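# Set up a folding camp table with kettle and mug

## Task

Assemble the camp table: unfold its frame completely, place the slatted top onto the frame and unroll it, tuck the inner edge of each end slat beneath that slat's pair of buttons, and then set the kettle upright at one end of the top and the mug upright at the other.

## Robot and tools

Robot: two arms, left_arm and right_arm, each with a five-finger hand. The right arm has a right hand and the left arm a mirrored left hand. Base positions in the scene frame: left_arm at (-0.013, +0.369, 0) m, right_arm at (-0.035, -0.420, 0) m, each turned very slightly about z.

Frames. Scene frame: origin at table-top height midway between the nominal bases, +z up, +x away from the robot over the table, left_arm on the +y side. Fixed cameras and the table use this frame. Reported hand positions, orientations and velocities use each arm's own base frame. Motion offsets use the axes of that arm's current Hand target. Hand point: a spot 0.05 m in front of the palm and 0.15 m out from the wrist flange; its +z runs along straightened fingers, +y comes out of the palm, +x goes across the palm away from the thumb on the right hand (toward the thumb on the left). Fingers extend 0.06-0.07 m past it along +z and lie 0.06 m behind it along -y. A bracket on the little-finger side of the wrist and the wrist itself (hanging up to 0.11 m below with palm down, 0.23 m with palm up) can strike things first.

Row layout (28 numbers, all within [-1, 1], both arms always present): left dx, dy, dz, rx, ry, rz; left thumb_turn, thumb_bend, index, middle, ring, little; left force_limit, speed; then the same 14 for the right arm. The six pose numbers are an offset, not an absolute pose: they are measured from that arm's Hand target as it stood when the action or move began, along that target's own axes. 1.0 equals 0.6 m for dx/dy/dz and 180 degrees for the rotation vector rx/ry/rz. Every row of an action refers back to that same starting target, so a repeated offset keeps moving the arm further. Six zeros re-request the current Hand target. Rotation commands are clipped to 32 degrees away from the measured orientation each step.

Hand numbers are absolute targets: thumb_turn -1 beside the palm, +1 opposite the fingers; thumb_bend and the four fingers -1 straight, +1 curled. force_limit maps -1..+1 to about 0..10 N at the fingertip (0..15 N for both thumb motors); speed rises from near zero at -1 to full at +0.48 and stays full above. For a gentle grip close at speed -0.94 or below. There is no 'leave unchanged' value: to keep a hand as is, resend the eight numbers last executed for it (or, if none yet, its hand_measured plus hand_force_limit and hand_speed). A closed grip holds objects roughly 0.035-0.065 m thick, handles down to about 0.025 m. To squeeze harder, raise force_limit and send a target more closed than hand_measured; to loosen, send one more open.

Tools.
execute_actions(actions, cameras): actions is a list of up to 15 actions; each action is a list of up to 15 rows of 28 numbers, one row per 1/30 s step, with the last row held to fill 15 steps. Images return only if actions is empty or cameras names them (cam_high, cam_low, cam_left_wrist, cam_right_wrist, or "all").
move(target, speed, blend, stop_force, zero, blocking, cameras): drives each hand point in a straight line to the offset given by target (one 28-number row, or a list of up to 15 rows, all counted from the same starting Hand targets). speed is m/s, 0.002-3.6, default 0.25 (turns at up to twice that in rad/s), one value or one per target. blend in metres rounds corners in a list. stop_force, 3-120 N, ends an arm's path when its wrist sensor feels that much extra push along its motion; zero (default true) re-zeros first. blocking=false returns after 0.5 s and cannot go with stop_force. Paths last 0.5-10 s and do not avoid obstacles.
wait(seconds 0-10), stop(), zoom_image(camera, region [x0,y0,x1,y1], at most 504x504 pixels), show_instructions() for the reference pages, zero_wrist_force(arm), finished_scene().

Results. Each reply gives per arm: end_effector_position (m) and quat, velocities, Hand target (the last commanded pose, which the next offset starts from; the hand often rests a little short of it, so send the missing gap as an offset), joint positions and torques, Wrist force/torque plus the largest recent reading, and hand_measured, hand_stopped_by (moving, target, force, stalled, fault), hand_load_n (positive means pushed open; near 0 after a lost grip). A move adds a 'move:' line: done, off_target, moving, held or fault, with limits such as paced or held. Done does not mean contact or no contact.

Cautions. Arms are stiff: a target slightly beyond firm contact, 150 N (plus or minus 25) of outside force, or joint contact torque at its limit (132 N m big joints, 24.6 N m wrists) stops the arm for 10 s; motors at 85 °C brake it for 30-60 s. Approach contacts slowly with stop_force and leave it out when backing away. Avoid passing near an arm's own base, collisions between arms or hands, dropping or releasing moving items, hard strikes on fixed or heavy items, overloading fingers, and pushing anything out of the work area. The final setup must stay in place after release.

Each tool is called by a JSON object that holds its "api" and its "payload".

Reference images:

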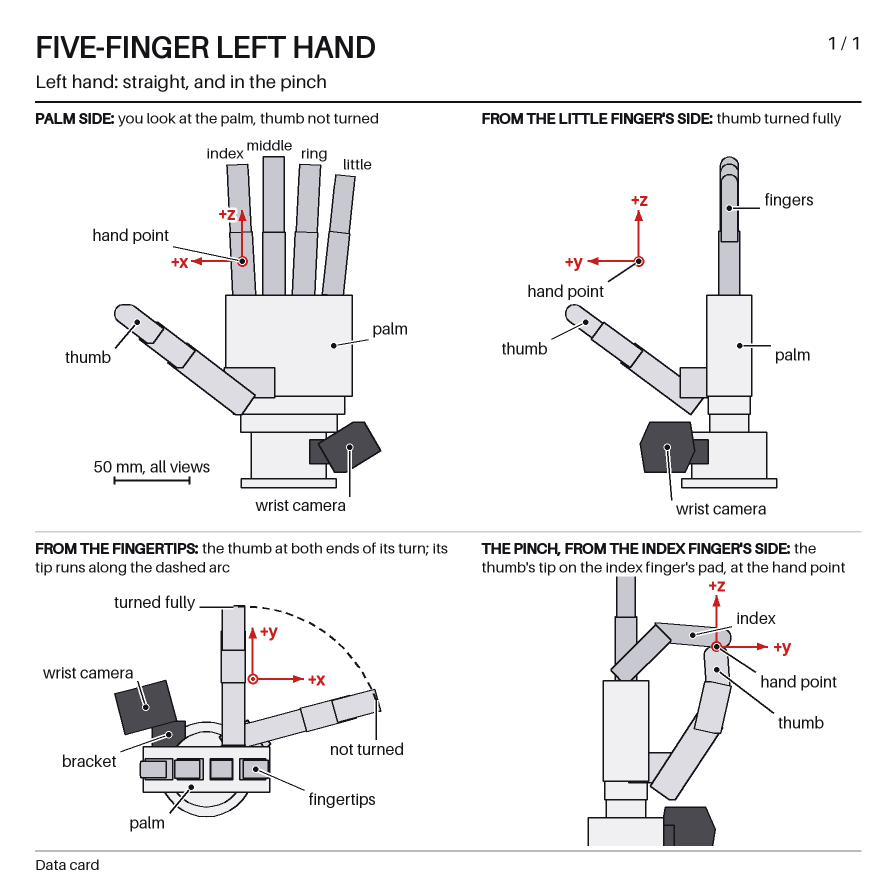

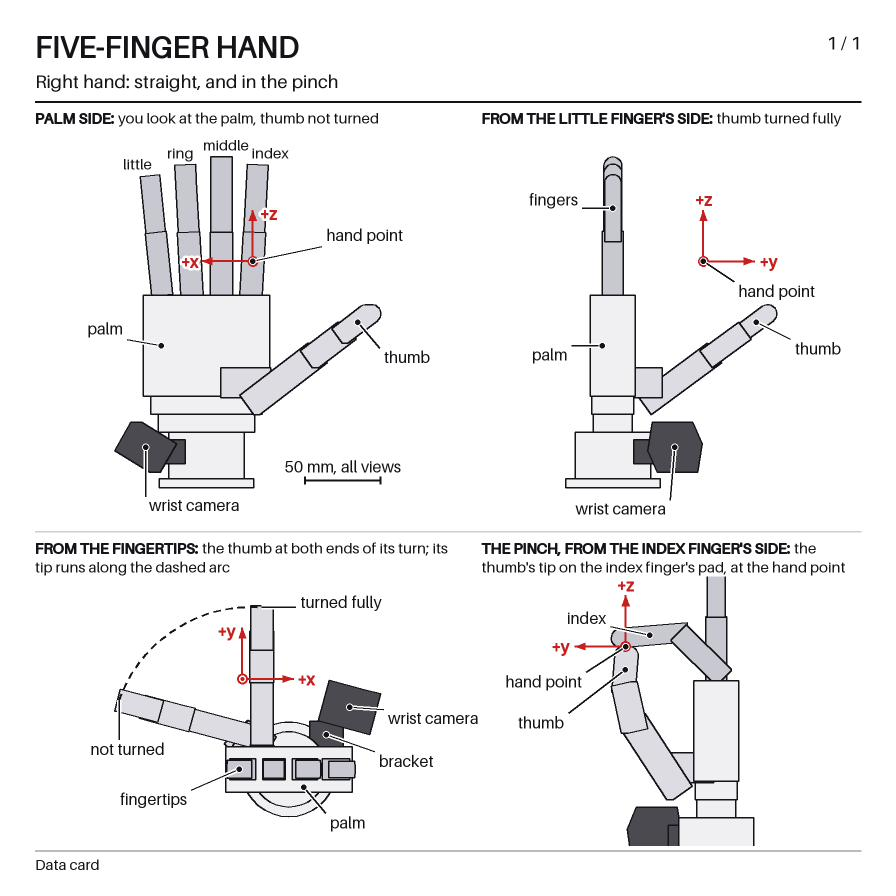

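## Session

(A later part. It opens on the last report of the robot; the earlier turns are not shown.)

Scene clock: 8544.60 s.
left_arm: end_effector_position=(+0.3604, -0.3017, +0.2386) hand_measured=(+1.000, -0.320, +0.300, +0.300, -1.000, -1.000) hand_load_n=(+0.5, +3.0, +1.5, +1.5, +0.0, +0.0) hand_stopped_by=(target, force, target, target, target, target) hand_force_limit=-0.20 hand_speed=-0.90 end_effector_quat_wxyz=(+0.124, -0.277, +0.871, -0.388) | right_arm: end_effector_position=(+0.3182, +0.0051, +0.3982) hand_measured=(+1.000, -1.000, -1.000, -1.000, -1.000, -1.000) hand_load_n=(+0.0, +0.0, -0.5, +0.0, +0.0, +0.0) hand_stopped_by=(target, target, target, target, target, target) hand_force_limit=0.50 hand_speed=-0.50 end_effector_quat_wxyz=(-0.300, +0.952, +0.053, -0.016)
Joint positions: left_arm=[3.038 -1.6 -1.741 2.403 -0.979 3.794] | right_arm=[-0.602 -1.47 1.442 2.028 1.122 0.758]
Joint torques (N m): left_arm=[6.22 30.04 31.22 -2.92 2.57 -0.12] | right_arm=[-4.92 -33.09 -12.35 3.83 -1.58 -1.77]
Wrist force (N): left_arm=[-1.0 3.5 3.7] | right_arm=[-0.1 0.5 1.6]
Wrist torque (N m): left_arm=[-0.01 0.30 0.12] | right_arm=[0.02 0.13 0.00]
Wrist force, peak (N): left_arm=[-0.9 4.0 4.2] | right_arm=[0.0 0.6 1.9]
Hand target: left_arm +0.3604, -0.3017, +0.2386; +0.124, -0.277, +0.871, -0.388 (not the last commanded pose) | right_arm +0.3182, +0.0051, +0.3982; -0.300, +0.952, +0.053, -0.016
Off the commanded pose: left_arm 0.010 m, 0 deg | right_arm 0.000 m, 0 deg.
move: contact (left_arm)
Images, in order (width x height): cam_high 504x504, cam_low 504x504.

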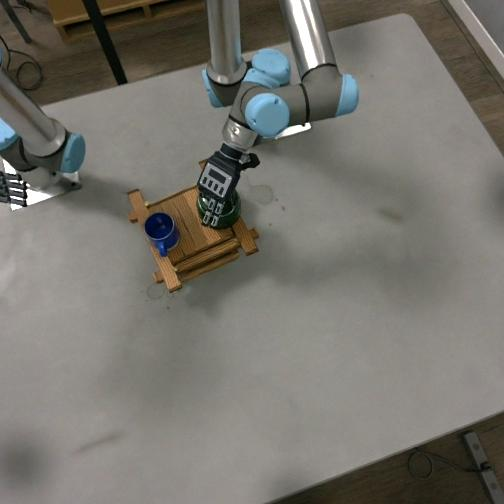

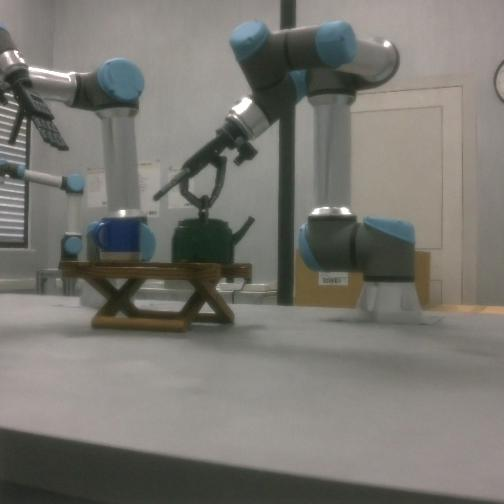

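{"api": "execute_actions", "payload": {"actions": [], "cameras": ["all"]}}

Scene clock: 8573.47 s.
left_arm: end_effector_position=(+0.3604, -0.3017, +0.2386) hand_measured=(+1.000, -0.320, +0.300, +0.300, -1.000, -1.000) hand_load_n=(+1.0, +3.0, +1.5, +1.5, +0.0, +0.0) hand_stopped_by=(target, force, target, target, target, target) hand_force_limit=-0.20 hand_speed=-0.90 end_effector_quat_wxyz=(+0.124, -0.277, +0.871, -0.388) | right_arm: end_effector_position=(+0.3182, +0.0051, +0.3982) hand_measured=(+1.000, -1.000, -1.000, -1.000, -1.000, -1.000) hand_load_n=(+0.0, +0.0, +0.0, +0.0, +0.0, +0.0) hand_stopped_by=(target, target, target, target, target, target) hand_force_limit=0.50 hand_speed=-0.50 end_effector_quat_wxyz=(-0.300, +0.952, +0.053, -0.016)
Joint positions: left_arm=[3.038 -1.599 -1.741 2.403 -0.979 3.794] | right_arm=[-0.602 -1.47 1.442 2.028 1.122 0.758]
Joint velocities: within noise
Joint torques (N m): left_arm=[6.19 29.91 31.3 -2.84 2.46 -0.15] | right_arm=[-6.67 -32.85 -11.92 4.05 -1.54 -1.91]
Motor temperatures (°C): left_arm=[21 24 23 32 32 27] | right_arm=[24 26 22 26 30 31]
Wrist force (N): left_arm=[-0.8 3.7 3.8] | right_arm=[-0.2 0.4 1.4]
Wrist torque (N m): left_arm=[0.00 0.26 0.14] | right_arm=[0.01 0.16 -0.02]
Wrist force, peak (N): left_arm=[-1.0 4.0 3.9] | right_arm=[-0.1 1.0 1.7]
Hand target: left_arm +0.3604, -0.3017, +0.2386; +0.124, -0.277, +0.871, -0.388 (not the last commanded pose) | right_arm +0.3182, +0.0051, +0.3982; -0.300, +0.952, +0.053, -0.016
Off the commanded pose: left_arm 0.010 m, 0 deg | right_arm 0.000 m, 0 deg.

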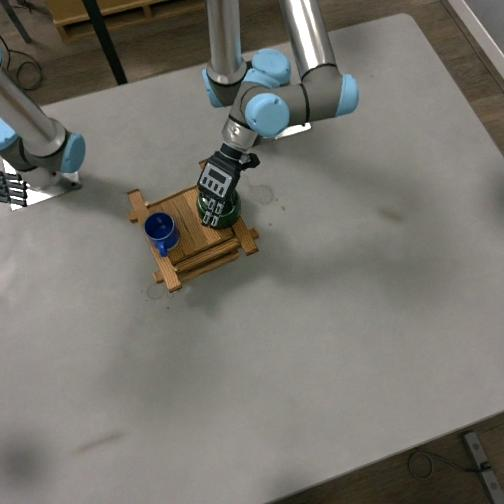

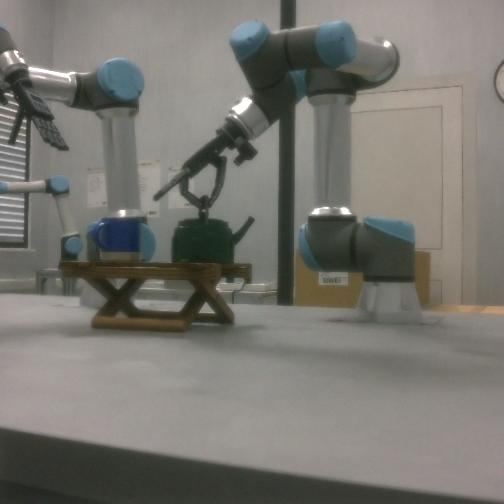

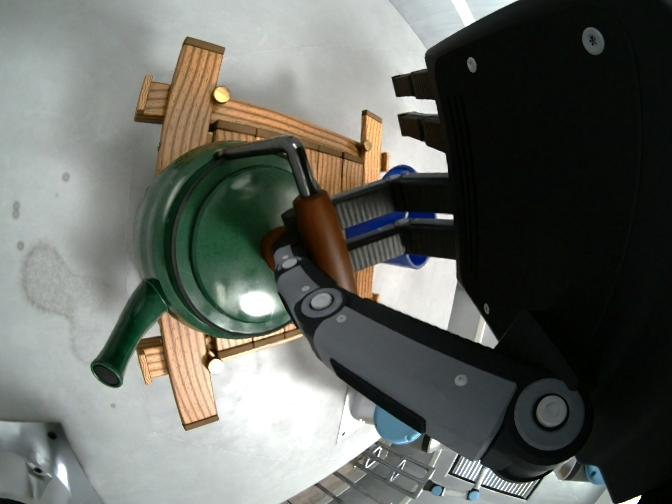

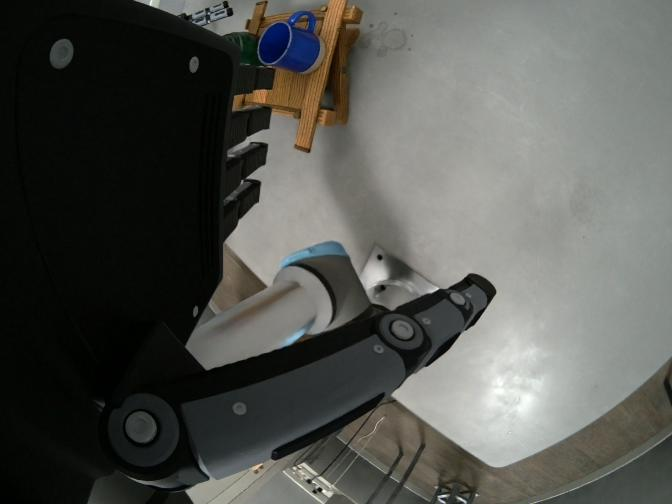

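{"api": "move", "payload": {"target": [0,0.0050,0.0045,0,0,0,1,0.3,0.3,0.3,-1,-1,-0.2,-0.9,0,0,0,0,0,0,1,-1,-1,-1,-1,-1,0.5,-0.5], "speed": 0.003, "stop_force": 3, "cameras": ["cam_left_wrist"]}}

Scene clock: 8582.50 s.
left_arm: end_effector_position=(+0.3604, -0.3017, +0.2384) hand_measured=(+1.000, -0.320, +0.300, +0.300, -1.000, -1.000) hand_load_n=(+1.0, +3.5, +0.5, +1.0, +0.0, +0.0) hand_stopped_by=(target, force, target, target, target, target) hand_force_limit=-0.20 hand_speed=-0.90 end_effector_quat_wxyz=(+0.125, -0.277, +0.871, -0.388) | right_arm: end_effector_position=(+0.3182, +0.0051, +0.3982) hand_measured=(+1.000, -1.000, -1.000, -1.000, -1.000, -1.000) hand_load_n=(+0.0, +0.0, +0.0, +0.5, +0.0, -0.5) hand_stopped_by=(target, target, target, target, target, target) hand_force_limit=0.50 hand_speed=-0.50 end_effector_quat_wxyz=(-0.300, +0.952, +0.053, -0.016)
Joint positions: left_arm=[3.038 -1.599 -1.742 2.404 -0.979 3.794] | right_arm=[-0.602 -1.47 1.442 2.028 1.122 0.758]
Joint torques (N m): left_arm=[6.57 12.47 30.26 -2.95 2.06 0.04] | right_arm=[-5.49 -33.49 -11.54 3.76 -1.65 -1.79]
Wrist force (N): left_arm=[-0.9 1.0 2.3] | right_arm=[-0.1 0.6 1.6]
Wrist torque (N m): left_arm=[-0.08 0.26 0.16] | right_arm=[0.03 0.13 0.00]
Wrist force, peak (N): left_arm=[-1.0 3.9 4.0] | right_arm=[-0.1 0.7 1.8]
Hand target: left_arm +0.3604, -0.3017, +0.2384; +0.125, -0.277, +0.871, -0.388 (not the last commanded pose) | right_arm +0.3182, +0.0051, +0.3982; -0.300, +0.952, +0.053, -0.016
Off the commanded pose: left_arm 0.004 m, 0 deg | right_arm 0.000 m, 0 deg.
move: contact (left_arm)
Images, in order (width x height): cam_left_wrist 672x504.

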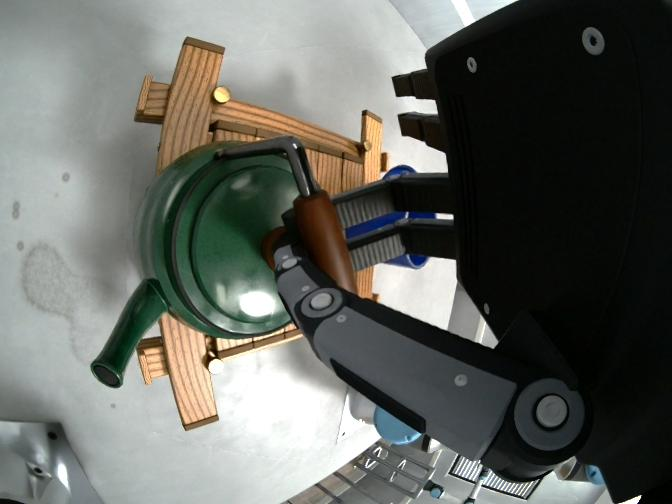

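{"api": "move", "payload": {"target": [0,0.0050,0.0045,0,0,0,1,0.3,0.3,0.3,-1,-1,-0.2,-0.9,0,0,0,0,0,0,1,-1,-1,-1,-1,-1,0.5,-0.5], "speed": 0.003, "stop_force": 3}}

{"api": "move", "payload": {"target": [0,0.0050,0.0045,0,0,0,1,0.3,0.3,0.3,-1,-1,-0.2,-0.9,0,0,0,0,0,0,1,-1,-1,-1,-1,-1,0.5,-0.5], "speed": 0.003, "stop_force": 3, "cameras": ["all"]}}

Scene clock: 8590.43 s.
left_arm: end_effector_position=(+0.3604, -0.3017, +0.2344) hand_measured=(+1.000, -0.320, +0.300, +0.300, -1.000, -1.000) hand_load_n=(+0.5, +3.0, +0.0, +0.5, +0.0, +0.0) hand_stopped_by=(target, force, target, target, target, target) hand_force_limit=-0.20 hand_speed=-0.90 end_effector_quat_wxyz=(+0.124, -0.277, +0.871, -0.388) | right_arm: end_effector_position=(+0.3182, +0.0051, +0.3982) hand_measured=(+1.000, -1.000, -1.000, -1.000, -1.000, -1.000) hand_load_n=(+0.0, +0.0, +0.0, +0.0, +0.0, +0.0) hand_stopped_by=(target, target, target, target, target, target) hand_force_limit=0.50 hand_speed=-0.50 end_effector_quat_wxyz=(-0.300, +0.952, +0.053, -0.016)
Joint positions: left_arm=[3.038 -1.601 -1.75 2.414 -0.979 3.794] | right_arm=[-0.602 -1.47 1.442 2.028 1.122 0.758]
Joint torques (N m): left_arm=[6.75 11.69 27.15 -3.19 1.84 1.16] | right_arm=[-6.07 -32.22 -10.74 3.84 -1.81 -1.77]
Wrist force (N): left_arm=[-1.2 -1.7 0.0] | right_arm=[-0.2 0.5 1.6]
Wrist torque (N m): left_arm=[-0.03 0.25 0.19] | right_arm=[0.02 0.15 -0.01]
Wrist force, peak (N): left_arm=[-1.3 1.6 2.1] | right_arm=[0.0 0.6 1.9]
Hand target: left_arm +0.3604, -0.3017, +0.2345; +0.125, -0.277, +0.871, -0.388 | right_arm +0.3182, +0.0051, +0.3982; -0.300, +0.952, +0.053, -0.016
Off the commanded pose: left_arm 0.000 m, 0 deg | right_arm 0.000 m, 0 deg.
move: contact (left_arm)

Scene clock: 8591.53 s.
left_arm: end_effector_position=(+0.3605, -0.3017, +0.2341) hand_measured=(+1.000, -0.320, +0.300, +0.300, -1.000, -1.000) hand_load_n=(+0.5, +3.5, +0.0, -0.5, +0.0, +0.0) hand_stopped_by=(target, force, target, target, target, target) hand_force_limit=-0.20 hand_speed=-0.90 end_effector_quat_wxyz=(+0.125, -0.277, +0.871, -0.388) | right_arm: end_effector_position=(+0.3182, +0.0051, +0.3982) hand_measured=(+1.000, -1.000, -1.000, -1.000, -1.000, -1.000) hand_load_n=(+0.0, +0.0, +0.0, +0.0, +0.0, +0.0) hand_stopped_by=(target, target, target, target, target, target) hand_force_limit=0.50 hand_speed=-0.50 end_effector_quat_wxyz=(-0.300, +0.952, +0.053, -0.016)
Joint positions: left_arm=[3.038 -1.602 -1.751 2.415 -0.979 3.794] | right_arm=[-0.602 -1.47 1.442 2.028 1.122 0.758]
Joint torques (N m): left_arm=[6.16 22.8 26.6 -3.08 1.64 1.35] | right_arm=[-5.85 -31.82 -11.83 3.66 -1.54 -1.86]
Wrist force (N): left_arm=[-0.9 -4.6 -2.1] | right_arm=[-0.1 0.7 1.7]
Wrist torque (N m): left_arm=[-0.06 0.21 0.23] | right_arm=[0.05 0.14 -0.01]
Wrist force, peak (N): left_arm=[-0.7 -6.1 -3.0] | right_arm=[-0.3 0.7 1.7]
Hand target: left_arm +0.3605, -0.3017, +0.2342; +0.125, -0.277, +0.870, -0.388 (not the last commanded pose) | right_arm +0.3182, +0.0051, +0.3982; -0.300, +0.952, +0.053, -0.016
Off the commanded pose: left_arm 0.004 m, 0 deg | right_arm 0.000 m, 0 deg.
move: contact (left_arm)

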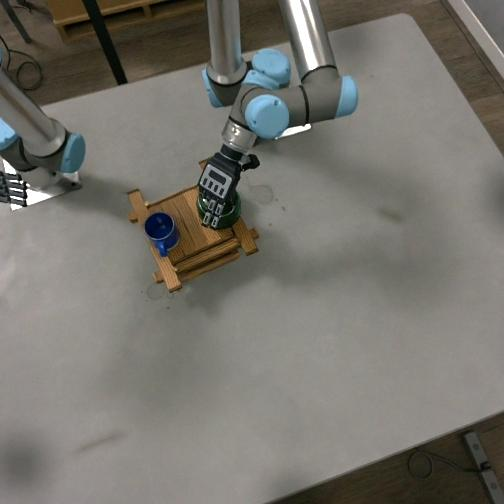

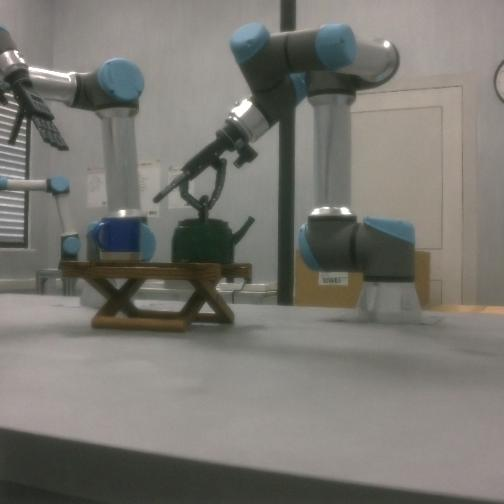

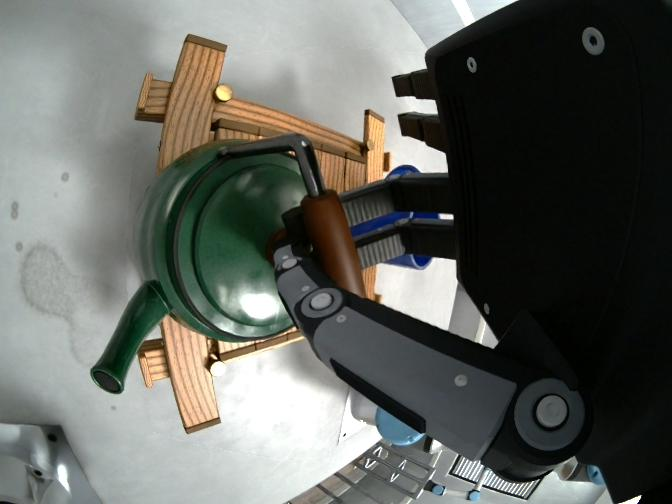

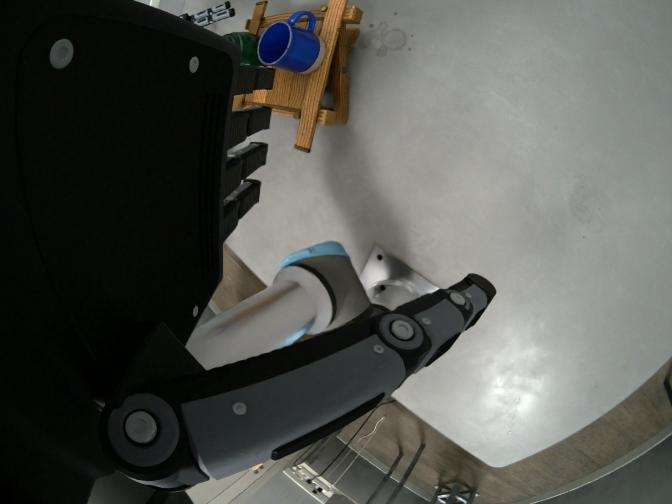

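{"api": "move", "payload": {"target": [0,-0.0006,-0.0005,0,0,0,1,0.3,0.3,0.3,-1,-1,-0.2,-0.9,0,0,0,0,0,0,1,-1,-1,-1,-1,-1,0.5,-0.5], "speed": 0.003}}

{"api": "move", "payload": {"target": [0,0,0,0,0,0,1,-0.5,0.3,0.3,-1,-1,-0.2,-0.92,0,0,0,0,0,0,1,-1,-1,-1,-1,-1,0.5,-0.5], "speed": 0.01, "cameras": ["cam_low","cam_left_wrist"]}}

Scene clock: 8606.17 s.
left_arm: end_effector_position=(+0.3605, -0.3017, +0.2346) hand_measured=(+1.000, -0.320, +0.300, +0.300, -1.000, -1.000) hand_load_n=(+1.0, +3.0, +0.0, +1.0, +0.0, +0.0) hand_stopped_by=(target, force, target, target, target, target) hand_force_limit=-0.20 hand_speed=-0.90 end_effector_quat_wxyz=(+0.125, -0.277, +0.870, -0.388) | right_arm: end_effector_position=(+0.3182, +0.0051, +0.3982) hand_measured=(+1.000, -1.000, -1.000, -1.000, -1.000, -1.000) hand_load_n=(+0.0, +0.0, +0.0, +0.0, +0.0, +0.0) hand_stopped_by=(target, target, target, target, target, target) hand_force_limit=0.50 hand_speed=-0.50 end_effector_quat_wxyz=(-0.300, +0.952, +0.053, -0.016)
Joint positions: left_arm=[3.038 -1.601 -1.75 2.414 -0.979 3.794] | right_arm=[-0.602 -1.47 1.442 2.028 1.122 0.758]
Joint torques (N m): left_arm=[-0.67 28.32 29.58 -2.83 0.65 -0.44] | right_arm=[-5.78 -31.62 -11.99 3.72 -1.68 -1.72]
Wrist force (N): left_arm=[-0.8 0.9 0.7] | right_arm=[-0.2 0.5 1.6]
Wrist torque (N m): left_arm=[0.02 0.23 0.16] | right_arm=[0.02 0.16 -0.02]
Wrist force, peak (N): left_arm=[-1.0 -4.7 -2.1] | right_arm=[-0.1 0.8 1.7]
Hand target: left_arm +0.3605, -0.3018, +0.2346; +0.125, -0.277, +0.870, -0.388 | right_arm +0.3182, +0.0051, +0.3982; -0.300, +0.952, +0.053, -0.016
Off the commanded pose: left_arm 0.000 m, 0 deg | right_arm 0.000 m, 0 deg.
move: done

Scene clock: 8607.97 s.
left_arm: end_effector_position=(+0.3605, -0.3018, +0.2346) hand_measured=(+1.000, -0.500, +0.300, +0.300, -1.000, -1.000) hand_load_n=(+0.0, +0.0, +0.0, +0.0, +0.5, +0.0) hand_stopped_by=(target, target, target, target, target, target) hand_force_limit=-0.20 hand_speed=-0.92 end_effector_quat_wxyz=(+0.125, -0.277, +0.870, -0.388) | right_arm: end_effector_position=(+0.3182, +0.0051, +0.3982) hand_measured=(+1.000, -1.000, -1.000, -1.000, -1.000, -1.000) hand_load_n=(+0.0, +0.0, +0.0, +0.0, +0.0, +0.0) hand_stopped_by=(target, target, target, target, target, target) hand_force_limit=0.50 hand_speed=-0.50 end_effector_quat_wxyz=(-0.300, +0.952, +0.053, -0.016)
Joint positions: left_arm=[3.038 -1.601 -1.75 2.414 -0.979 3.794] | right_arm=[-0.602 -1.47 1.442 2.028 1.122 0.758]
Joint torques (N m): left_arm=[-2.43 29.25 25.86 0.53 -1.51 -1.26] | right_arm=[-6.84 -31.35 -12.69 3.81 -1.66 -1.72]
Wrist force (N): left_arm=[-0.7 1.1 1.4] | right_arm=[-0.2 0.7 1.7]
Wrist torque (N m): left_arm=[0.02 0.23 0.14] | right_arm=[0.04 0.15 -0.01]
Wrist force, peak (N): left_arm=[-1.1 1.1 1.7] | right_arm=[-0.2 0.7 1.7]
Hand target: left_arm +0.3605, -0.3018, +0.2346; +0.125, -0.277, +0.870, -0.388 | right_arm +0.3182, +0.0051, +0.3982; -0.300, +0.952, +0.053, -0.016
Off the commanded pose: left_arm 0.000 m, 0 deg | right_arm 0.000 m, 0 deg.
move: done
Images, in order (width x height): cam_low 504x504, cam_left_wrist 672x504.

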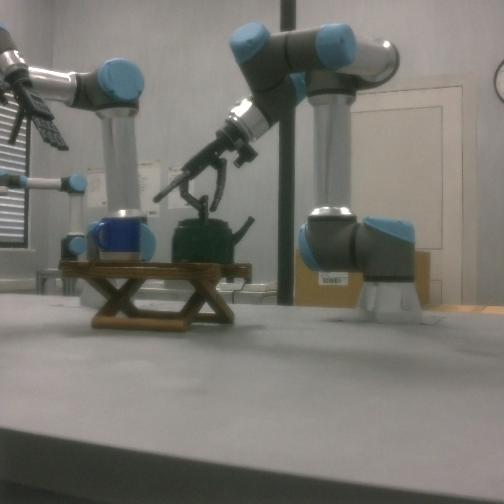

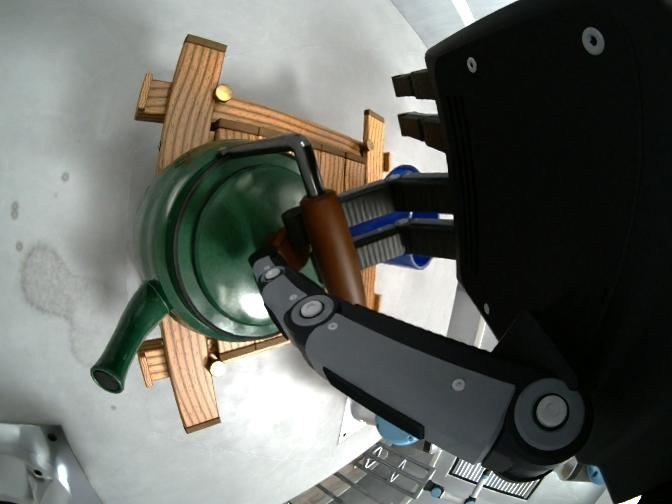

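{"api": "move", "payload": {"target": [0,0,0,0,0,0,1,-0.7,-0.3,-0.3,-1,-1,-0.2,-0.92,0,0,0,0,0,0,1,-1,-1,-1,-1,-1,0.5,-0.5], "speed": 0.01, "cameras": ["cam_low","cam_left_wrist"]}}

Scene clock: 8660.80 s.
left_arm: end_effector_position=(+0.3605, -0.3018, +0.2346) hand_measured=(+1.000, -0.700, -0.300, +0.270, -1.000, -1.000) hand_load_n=(+0.0, +0.0, +0.0, -12.5, +0.0, +0.0) hand_stopped_by=(target, target, target, stalled, target, target) hand_force_limit=-0.20 hand_speed=-0.92 end_effector_quat_wxyz=(+0.125, -0.277, +0.870, -0.388) | right_arm: end_effector_position=(+0.3182, +0.0051, +0.3982) hand_measured=(+1.000, -1.000, -1.000, -1.000, -1.000, -1.000) hand_load_n=(+0.0, +0.0, +0.0, +0.0, +0.0, +0.0) hand_stopped_by=(target, target, target, target, target, target) hand_force_limit=0.50 hand_speed=-0.50 end_effector_quat_wxyz=(-0.300, +0.952, +0.053, -0.016)
Joint positions: left_arm=[3.038 -1.601 -1.75 2.414 -0.979 3.794] | right_arm=[-0.602 -1.47 1.442 2.028 1.122 0.758]
Joint torques (N m): left_arm=[-1.32 3.07 14.44 0.66 -1.37 -1.22] | right_arm=[-5.35 -31.91 -12.41 3.77 -1.65 -1.89]
Wrist force (N): left_arm=[-1.3 -4.5 -9.1] | right_arm=[-0.1 0.6 1.6]
Wrist torque (N m): left_arm=[-0.12 0.09 0.24] | right_arm=[0.04 0.14 -0.01]
Wrist force, peak (N): left_arm=[-1.6 -4.9 -10.0] | right_arm=[-0.3 0.6 1.8]
Hand target: left_arm +0.3605, -0.3018, +0.2346; +0.125, -0.277, +0.870, -0.388 | right_arm +0.3182, +0.0051, +0.3982; -0.300, +0.952, +0.053, -0.016
Off the commanded pose: left_arm 0.000 m, 0 deg | right_arm 0.000 m, 0 deg.
move: done
Images, in order (width x height): cam_low 504x504, cam_left_wrist 672x504.

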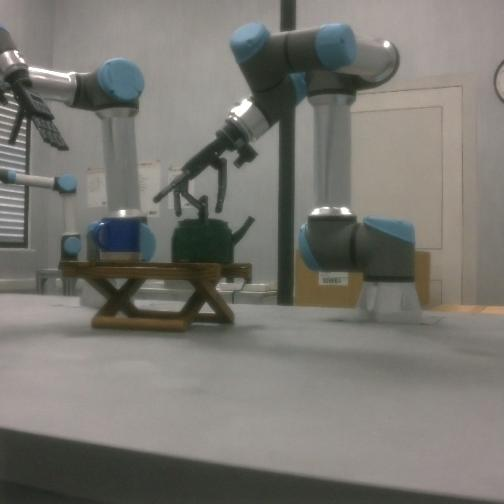

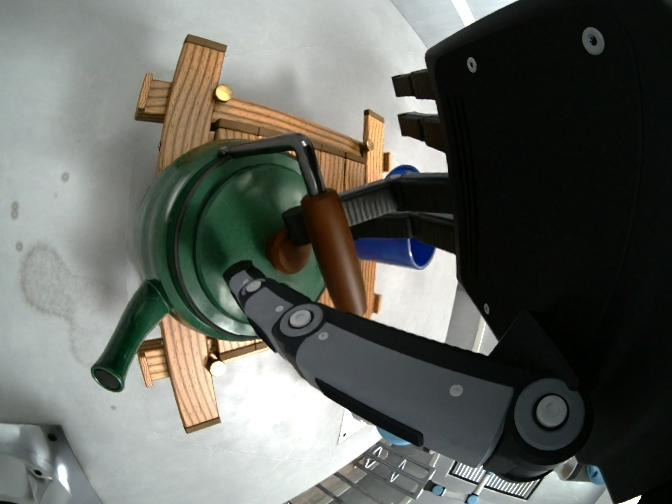

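{"api": "move", "payload": {"target": [0,0,0,0,0,0,1,-0.7,-0.3,0.33,-1,-1,-0.2,-0.92,0,0,0,0,0,0,1,-1,-1,-1,-1,-1,0.5,-0.5], "speed": 0.01, "cameras": ["cam_left_wrist","cam_low"]}}

Scene clock: 8695.43 s.
left_arm: end_effector_position=(+0.3605, -0.3018, +0.2346) hand_measured=(+1.000, -0.700, -0.300, +0.330, -1.000, -1.000) hand_load_n=(+0.0, +0.0, -0.5, +0.0, +0.0, +0.0) hand_stopped_by=(target, target, target, target, target, target) hand_force_limit=-0.20 hand_speed=-0.92 end_effector_quat_wxyz=(+0.125, -0.277, +0.870, -0.388) | right_arm: end_effector_position=(+0.3182, +0.0051, +0.3982) hand_measured=(+1.000, -1.000, -1.000, -1.000, -1.000, -1.000) hand_load_n=(+0.0, +0.0, +0.0, +0.0, +0.0, +0.0) hand_stopped_by=(target, target, target, target, target, target) hand_force_limit=0.50 hand_speed=-0.50 end_effector_quat_wxyz=(-0.300, +0.952, +0.053, -0.016)
Joint positions: left_arm=[3.038 -1.601 -1.75 2.414 -0.979 3.794] | right_arm=[-0.602 -1.47 1.442 2.028 1.122 0.758]
Joint torques (N m): left_arm=[-1.94 9.66 11.44 -0.7 -1.44 -1.17] | right_arm=[-5.5 -32.26 -11.67 3.71 -1.72 -1.8]
Wrist force (N): left_arm=[-0.7 0.6 1.6] | right_arm=[0.0 0.6 1.5]
Wrist torque (N m): left_arm=[-0.08 0.23 0.17] | right_arm=[0.03 0.13 -0.01]
Wrist force, peak (N): left_arm=[-1.3 -4.8 -9.3] | right_arm=[-0.2 0.6 1.8]
Hand target: left_arm +0.3605, -0.3018, +0.2346; +0.125, -0.277, +0.870, -0.388 | right_arm +0.3182, +0.0051, +0.3982; -0.300, +0.952, +0.053, -0.016
Off the commanded pose: left_arm 0.000 m, 0 deg | right_arm 0.000 m, 0 deg.
move: done
Images, in order (width x height): cam_low 504x504, cam_left_wrist 672x504.

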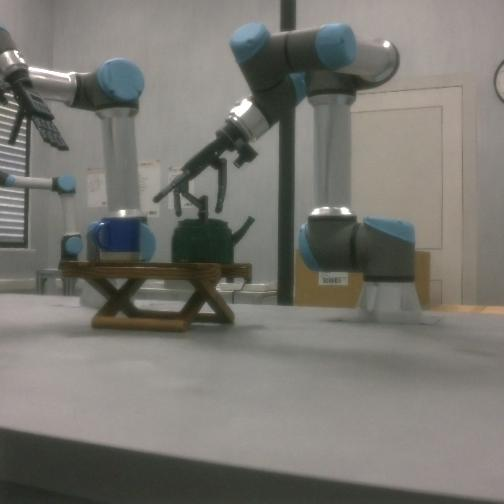

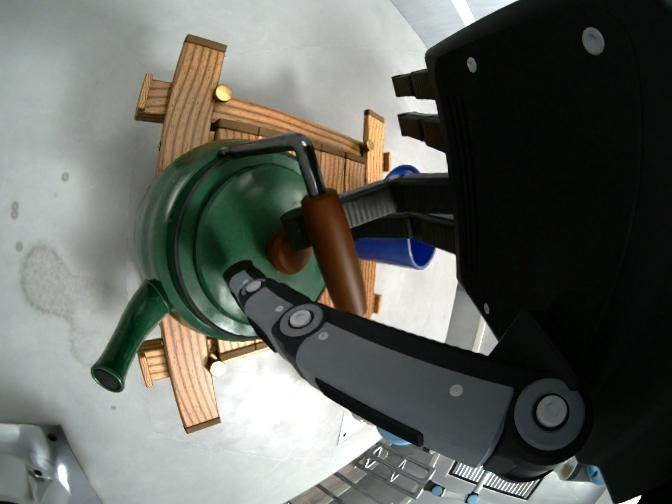

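{"api": "zoom_image", "payload": {"camera": "cam_left_wrist", "region": [180, 120, 460, 340]}}

{"api": "zoom_image", "payload": {"camera": "cam_low", "region": [140, 150, 270, 280]}}

Scaled by 1.800 from the camera's 672x504 image, which has a finer 960x720 frame.

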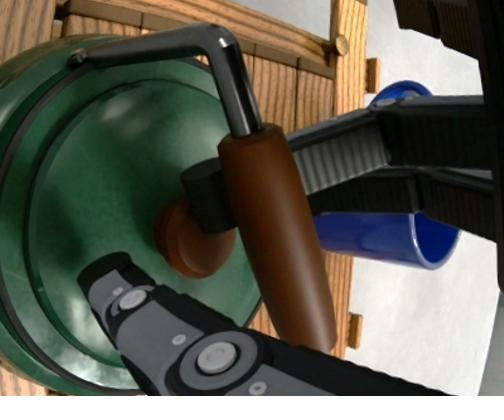

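Scaled by 3.877 from the camera's 504x504 image, which has a finer 720x720 frame.

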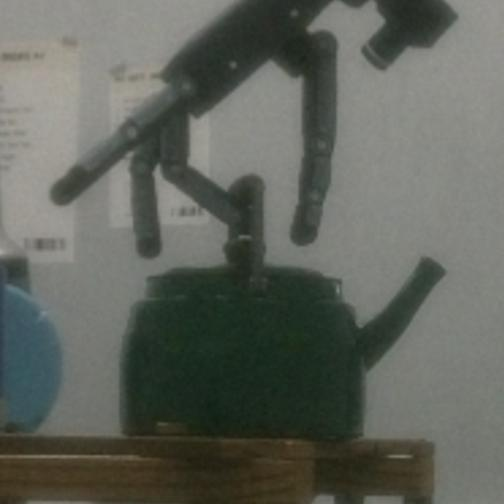

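{"api": "move", "payload": {"target": [0,-0.0100,0.0112,0,0,0,1,-1,-0.3,0.33,-1,-1,-0.2,-0.9,0,0,0,0,0,0,1,-1,-1,-1,-1,-1,0.5,-0.5], "speed": 0.01, "stop_force": 3, "cameras": ["cam_left_wrist","cam_low"]}}

{"api": "zoom_image", "payload": {"camera": "cam_low", "region": [140, 150, 270, 280]}}

Scene clock: 8728.53 s.
left_arm: end_effector_position=(+0.3657, -0.3091, +0.2346) hand_measured=(+1.000, -1.000, -0.300, +0.330, -1.000, -1.000) hand_load_n=(+0.0, +0.0, +0.0, +0.0, +0.0, +0.0) hand_stopped_by=(target, target, target, target, target, target) hand_force_limit=-0.20 hand_speed=-0.90 end_effector_quat_wxyz=(+0.125, -0.277, +0.870, -0.388) | right_arm: end_effector_position=(+0.3182, +0.0051, +0.3982) hand_measured=(+1.000, -1.000, -1.000, -1.000, -1.000, -1.000) hand_load_n=(+0.0, +0.0, +0.0, +0.0, +0.0, +0.0) hand_stopped_by=(target, target, target, target, target, target) hand_force_limit=0.50 hand_speed=-0.50 end_effector_quat_wxyz=(-0.300, +0.952, +0.053, -0.016)
Joint positions: left_arm=[3.017 -1.62 -1.728 2.422 -0.991 3.774] | right_arm=[-0.602 -1.47 1.442 2.028 1.122 0.758]
Joint torques (N m): left_arm=[6.12 30.19 10.45 -2.87 1.21 1.28] | right_arm=[-4.74 -31.63 -11.1 3.61 -1.78 -1.79]
Wrist force (N): left_arm=[-0.8 1.2 1.7] | right_arm=[-0.1 0.5 1.3]
Wrist torque (N m): left_arm=[0.01 0.25 0.15] | right_arm=[0.04 0.15 -0.01]
Wrist force, peak (N): left_arm=[-1.0 0.9 1.9] | right_arm=[-0.1 0.6 1.8]
Hand target: left_arm +0.3657, -0.3091, +0.2346; +0.125, -0.277, +0.870, -0.388 | right_arm +0.3182, +0.0051, +0.3982; -0.300, +0.952, +0.053, -0.016
Off the commanded pose: left_arm 0.000 m, 0 deg | right_arm 0.000 m, 0 deg.
move: done
Images, in order (width x height): cam_low 504x504, cam_left_wrist 672x504.

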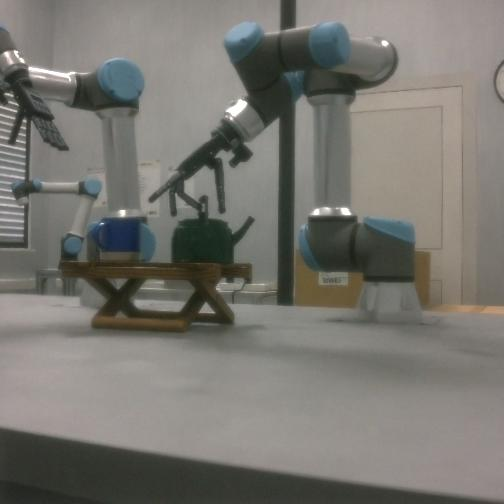

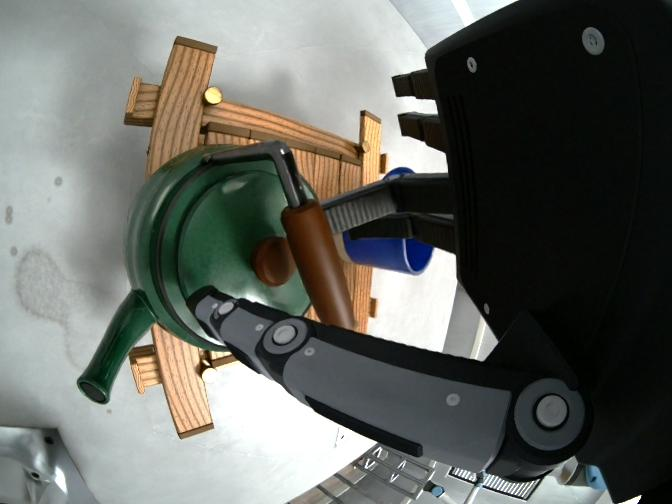

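Scaled by 3.877 from the camera's 504x504 image, which has a finer 720x720 frame.

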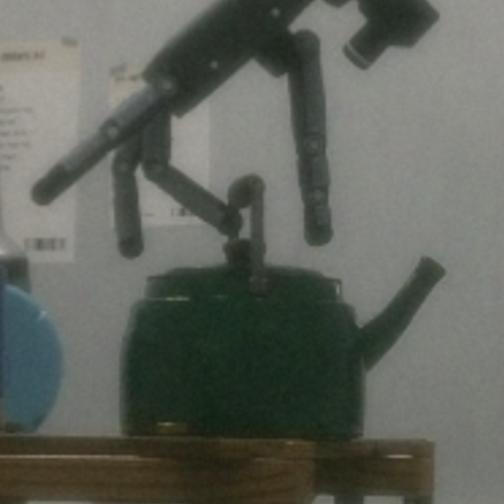

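{"api": "move", "payload": {"target": [0,-0.0134,0.0149,0,0,0,1,-1,-0.3,0.33,-1,-1,-0.2,-0.9,0,0,0,0,0,0,1,-1,-1,-1,-1,-1,0.5,-0.5], "speed": 0.01, "stop_force": 3, "cameras": ["cam_left_wrist","cam_low"]}}

{"api": "zoom_image", "payload": {"camera": "cam_low", "region": [140, 150, 270, 280]}}

Scene clock: 8740.70 s.
left_arm: end_effector_position=(+0.3726, -0.3189, +0.2346) hand_measured=(+1.000, -1.000, -0.300, +0.330, -1.000, -1.000) hand_load_n=(+0.5, +0.0, +0.0, +0.0, +0.0, +0.0) hand_stopped_by=(target, target, target, target, target, target) hand_force_limit=-0.20 hand_speed=-0.90 end_effector_quat_wxyz=(+0.125, -0.277, +0.870, -0.388) | right_arm: end_effector_position=(+0.3182, +0.0051, +0.3982) hand_measured=(+1.000, -1.000, -1.000, -1.000, -1.000, -1.000) hand_load_n=(+0.0, +0.0, +0.0, +0.0, +0.0, +0.0) hand_stopped_by=(target, target, target, target, target, target) hand_force_limit=0.50 hand_speed=-0.50 end_effector_quat_wxyz=(-0.300, +0.952, +0.053, -0.016)
Joint positions: left_arm=[2.991 -1.645 -1.698 2.431 -1.007 3.749] | right_arm=[-0.602 -1.47 1.442 2.028 1.122 0.758]
Joint torques (N m): left_arm=[6.26 31.64 10.34 -2.77 1.07 1.27] | right_arm=[-5.45 -31.97 -12.62 3.63 -1.59 -1.67]
Wrist force (N): left_arm=[-0.5 0.9 1.7] | right_arm=[-0.1 0.6 1.3]
Wrist torque (N m): left_arm=[-0.04 0.21 0.17] | right_arm=[0.05 0.14 0.00]
Wrist force, peak (N): left_arm=[-1.0 1.1 1.7] | right_arm=[-0.3 0.8 1.8]
Hand target: left_arm +0.3726, -0.3189, +0.2346; +0.125, -0.277, +0.870, -0.388 | right_arm +0.3182, +0.0051, +0.3982; -0.300, +0.952, +0.053, -0.016
Off the commanded pose: left_arm 0.000 m, 0 deg | right_arm 0.000 m, 0 deg.
move: done
Images, in order (width x height): cam_low 504x504, cam_left_wrist 672x504.

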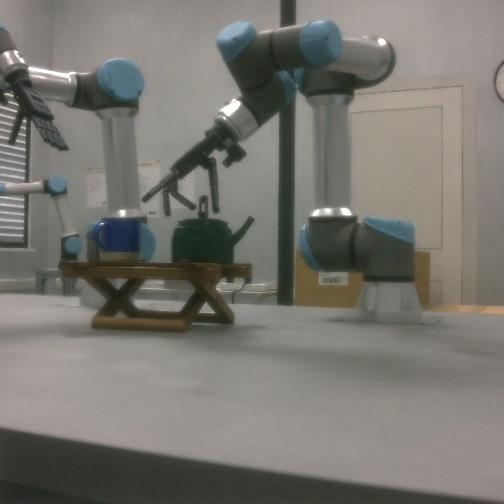

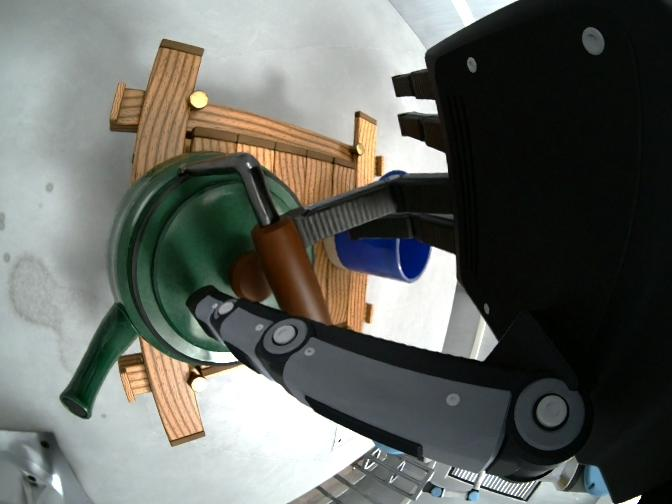

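Scaled by 3.877 from the camera's 504x504 image, which has a finer 720x720 frame.

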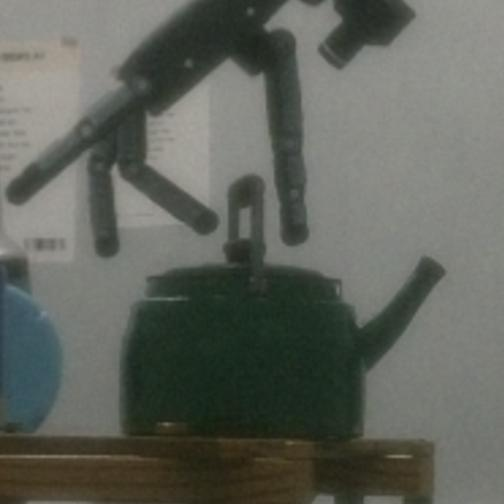

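{"api": "move", "payload": {"target": [0,-0.0743,-0.0669,0,0,0,1,-1,-0.3,0.33,-1,-1,-0.2,-0.9,0,0,0,0,0,0,1,-1,-1,-1,-1,-1,0.5,-0.5], "speed": 0.03, "stop_force": 4, "cameras": ["cam_left_wrist","cam_low"]}}

Scene clock: 8751.17 s.
left_arm: end_effector_position=(+0.3725, -0.3190, +0.2946) hand_measured=(+1.000, -1.000, -0.300, +0.330, -1.000, -1.000) hand_load_n=(+0.0, +0.0, +0.0, +0.0, +0.0, +0.0) hand_stopped_by=(target, target, target, target, target, target) hand_force_limit=-0.20 hand_speed=-0.90 end_effector_quat_wxyz=(+0.125, -0.277, +0.870, -0.388) | right_arm: end_effector_position=(+0.3182, +0.0051, +0.3982) hand_measured=(+1.000, -1.000, -1.000, -1.000, -1.000, -1.000) hand_load_n=(+0.0, +0.0, +0.0, +0.0, +0.0, +0.0) hand_stopped_by=(target, target, target, target, target, target) hand_force_limit=0.50 hand_speed=-0.50 end_effector_quat_wxyz=(-0.300, +0.952, +0.053, -0.016)
Joint positions: left_arm=[2.991 -1.627 -1.563 2.278 -1.007 3.749] | right_arm=[-0.602 -1.47 1.442 2.028 1.122 0.758]
Joint torques (N m): left_arm=[-6.88 11.82 10.44 0.75 -2 0.6] | right_arm=[-4.74 -30.48 -11.42 3.54 -1.97 -1.62]
Wrist force (N): left_arm=[-0.9 0.9 1.7] | right_arm=[-0.1 0.7 1.5]
Wrist torque (N m): left_arm=[-0.03 0.27 0.13] | right_arm=[0.06 0.14 -0.01]
Wrist force, peak (N): left_arm=[-0.5 1.3 1.7] | right_arm=[-0.3 0.6 1.8]
Hand target: left_arm +0.3725, -0.3190, +0.2946; +0.125, -0.277, +0.870, -0.388 | right_arm +0.3182, +0.0051, +0.3982; -0.300, +0.952, +0.053, -0.016
Off the commanded pose: left_arm 0.000 m, 0 deg | right_arm 0.000 m, 0 deg.
move: done
Images, in order (width x height): cam_low 504x504, cam_left_wrist 672x504.

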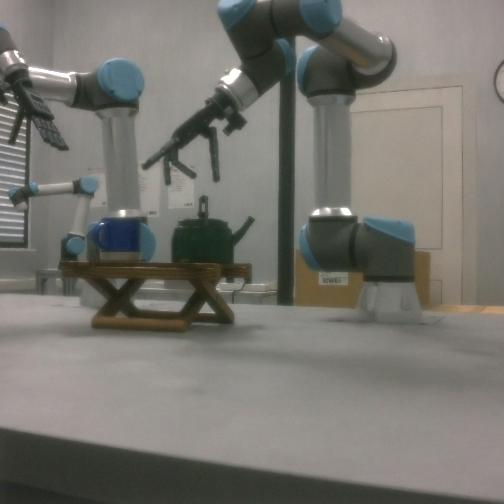

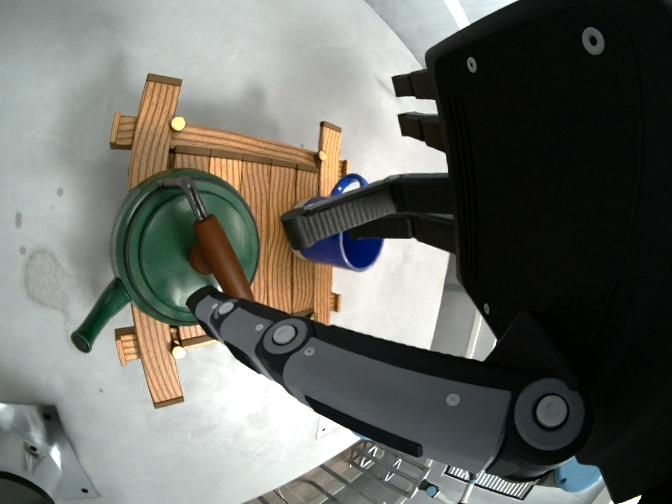

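{"api": "move", "payload": {"target": [[0,-0.149,-0.134,0,0,0,1,-1,-0.3,0.33,-1,-1,-0.2,-0.9,0,0,0,0,0,0,1,-1,-1,-1,-1,-1,0.5,-0.5],[0,-0.0145,-0.288,0,0,0,1,-1,-0.3,0.33,-1,-1,-0.2,-0.9,0,0,0,0,0,0,1,-1,-1,-1,-1,-1,0.5,-0.5]], "speed": 0.12, "blend": [0.03,0], "cameras": ["all"]}}

Scene clock: 8760.23 s.
left_arm: end_effector_position=(+0.3013, -0.2190, +0.4166) hand_measured=(+1.000, -1.000, -0.300, +0.330, -1.000, -1.000) hand_load_n=(+0.0, +0.0, +0.0, +0.0, +0.0, +0.0) hand_stopped_by=(target, target, target, target, target, target) hand_force_limit=-0.20 hand_speed=-0.90 end_effector_quat_wxyz=(+0.125, -0.277, +0.870, -0.388) | right_arm: end_effector_position=(+0.3182, +0.0051, +0.3982) hand_measured=(+1.000, -1.000, -1.000, -1.000, -1.000, -1.000) hand_load_n=(+0.0, +0.0, +0.0, +0.5, +0.0, +0.0) hand_stopped_by=(target, target, target, target, target, target) hand_force_limit=0.50 hand_speed=-0.50 end_effector_quat_wxyz=(-0.300, +0.952, +0.053, -0.016)
Joint positions: left_arm=[3.362 -1.398 -1.52 1.755 -0.815 4.154] | right_arm=[-0.602 -1.47 1.442 2.028 1.122 0.758]
Joint torques (N m): left_arm=[3.19 1.57 26.05 -1.82 -1.67 1.01] | right_arm=[-6.37 -30.88 -12.66 3.55 -1.69 -1.61]
Wrist force (N): left_arm=[-0.5 1.1 1.1] | right_arm=[-0.1 0.4 1.7]
Wrist torque (N m): left_arm=[-0.04 0.15 0.18] | right_arm=[-0.01 0.14 -0.02]
Wrist force, peak (N): left_arm=[-0.8 2.2 2.3] | right_arm=[-0.3 0.7 1.8]
Hand target: left_arm +0.3013, -0.2190, +0.4166; +0.125, -0.277, +0.870, -0.388 | right_arm +0.3182, +0.0051, +0.3982; -0.300, +0.952, +0.053, -0.016
Off the commanded pose: left_arm 0.000 m, 0 deg | right_arm 0.000 m, 0 deg.
move: done

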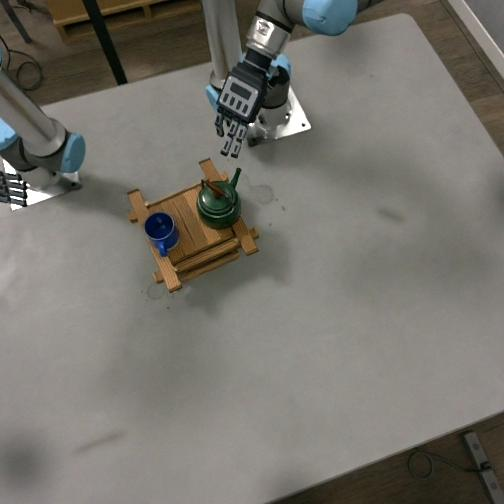

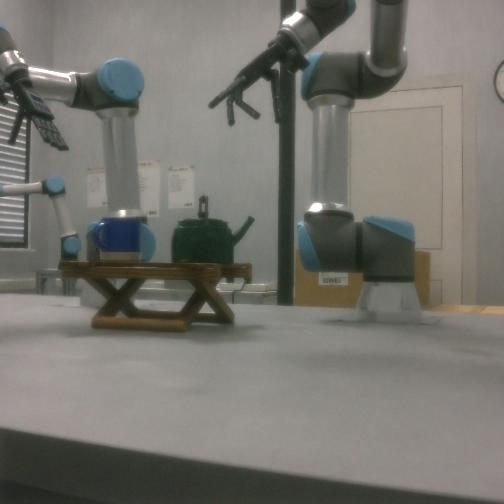

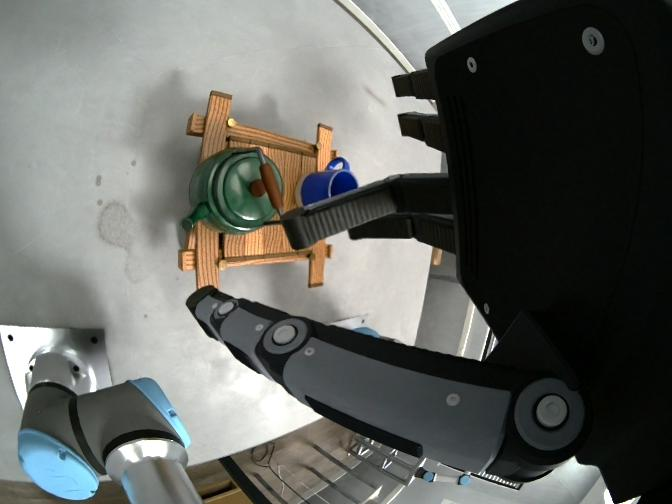

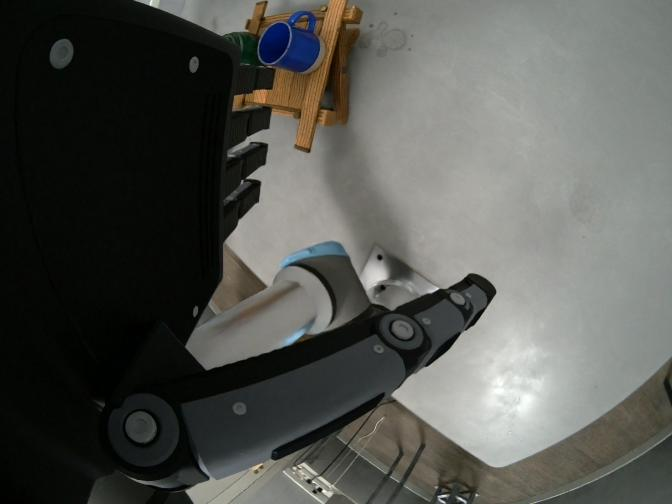

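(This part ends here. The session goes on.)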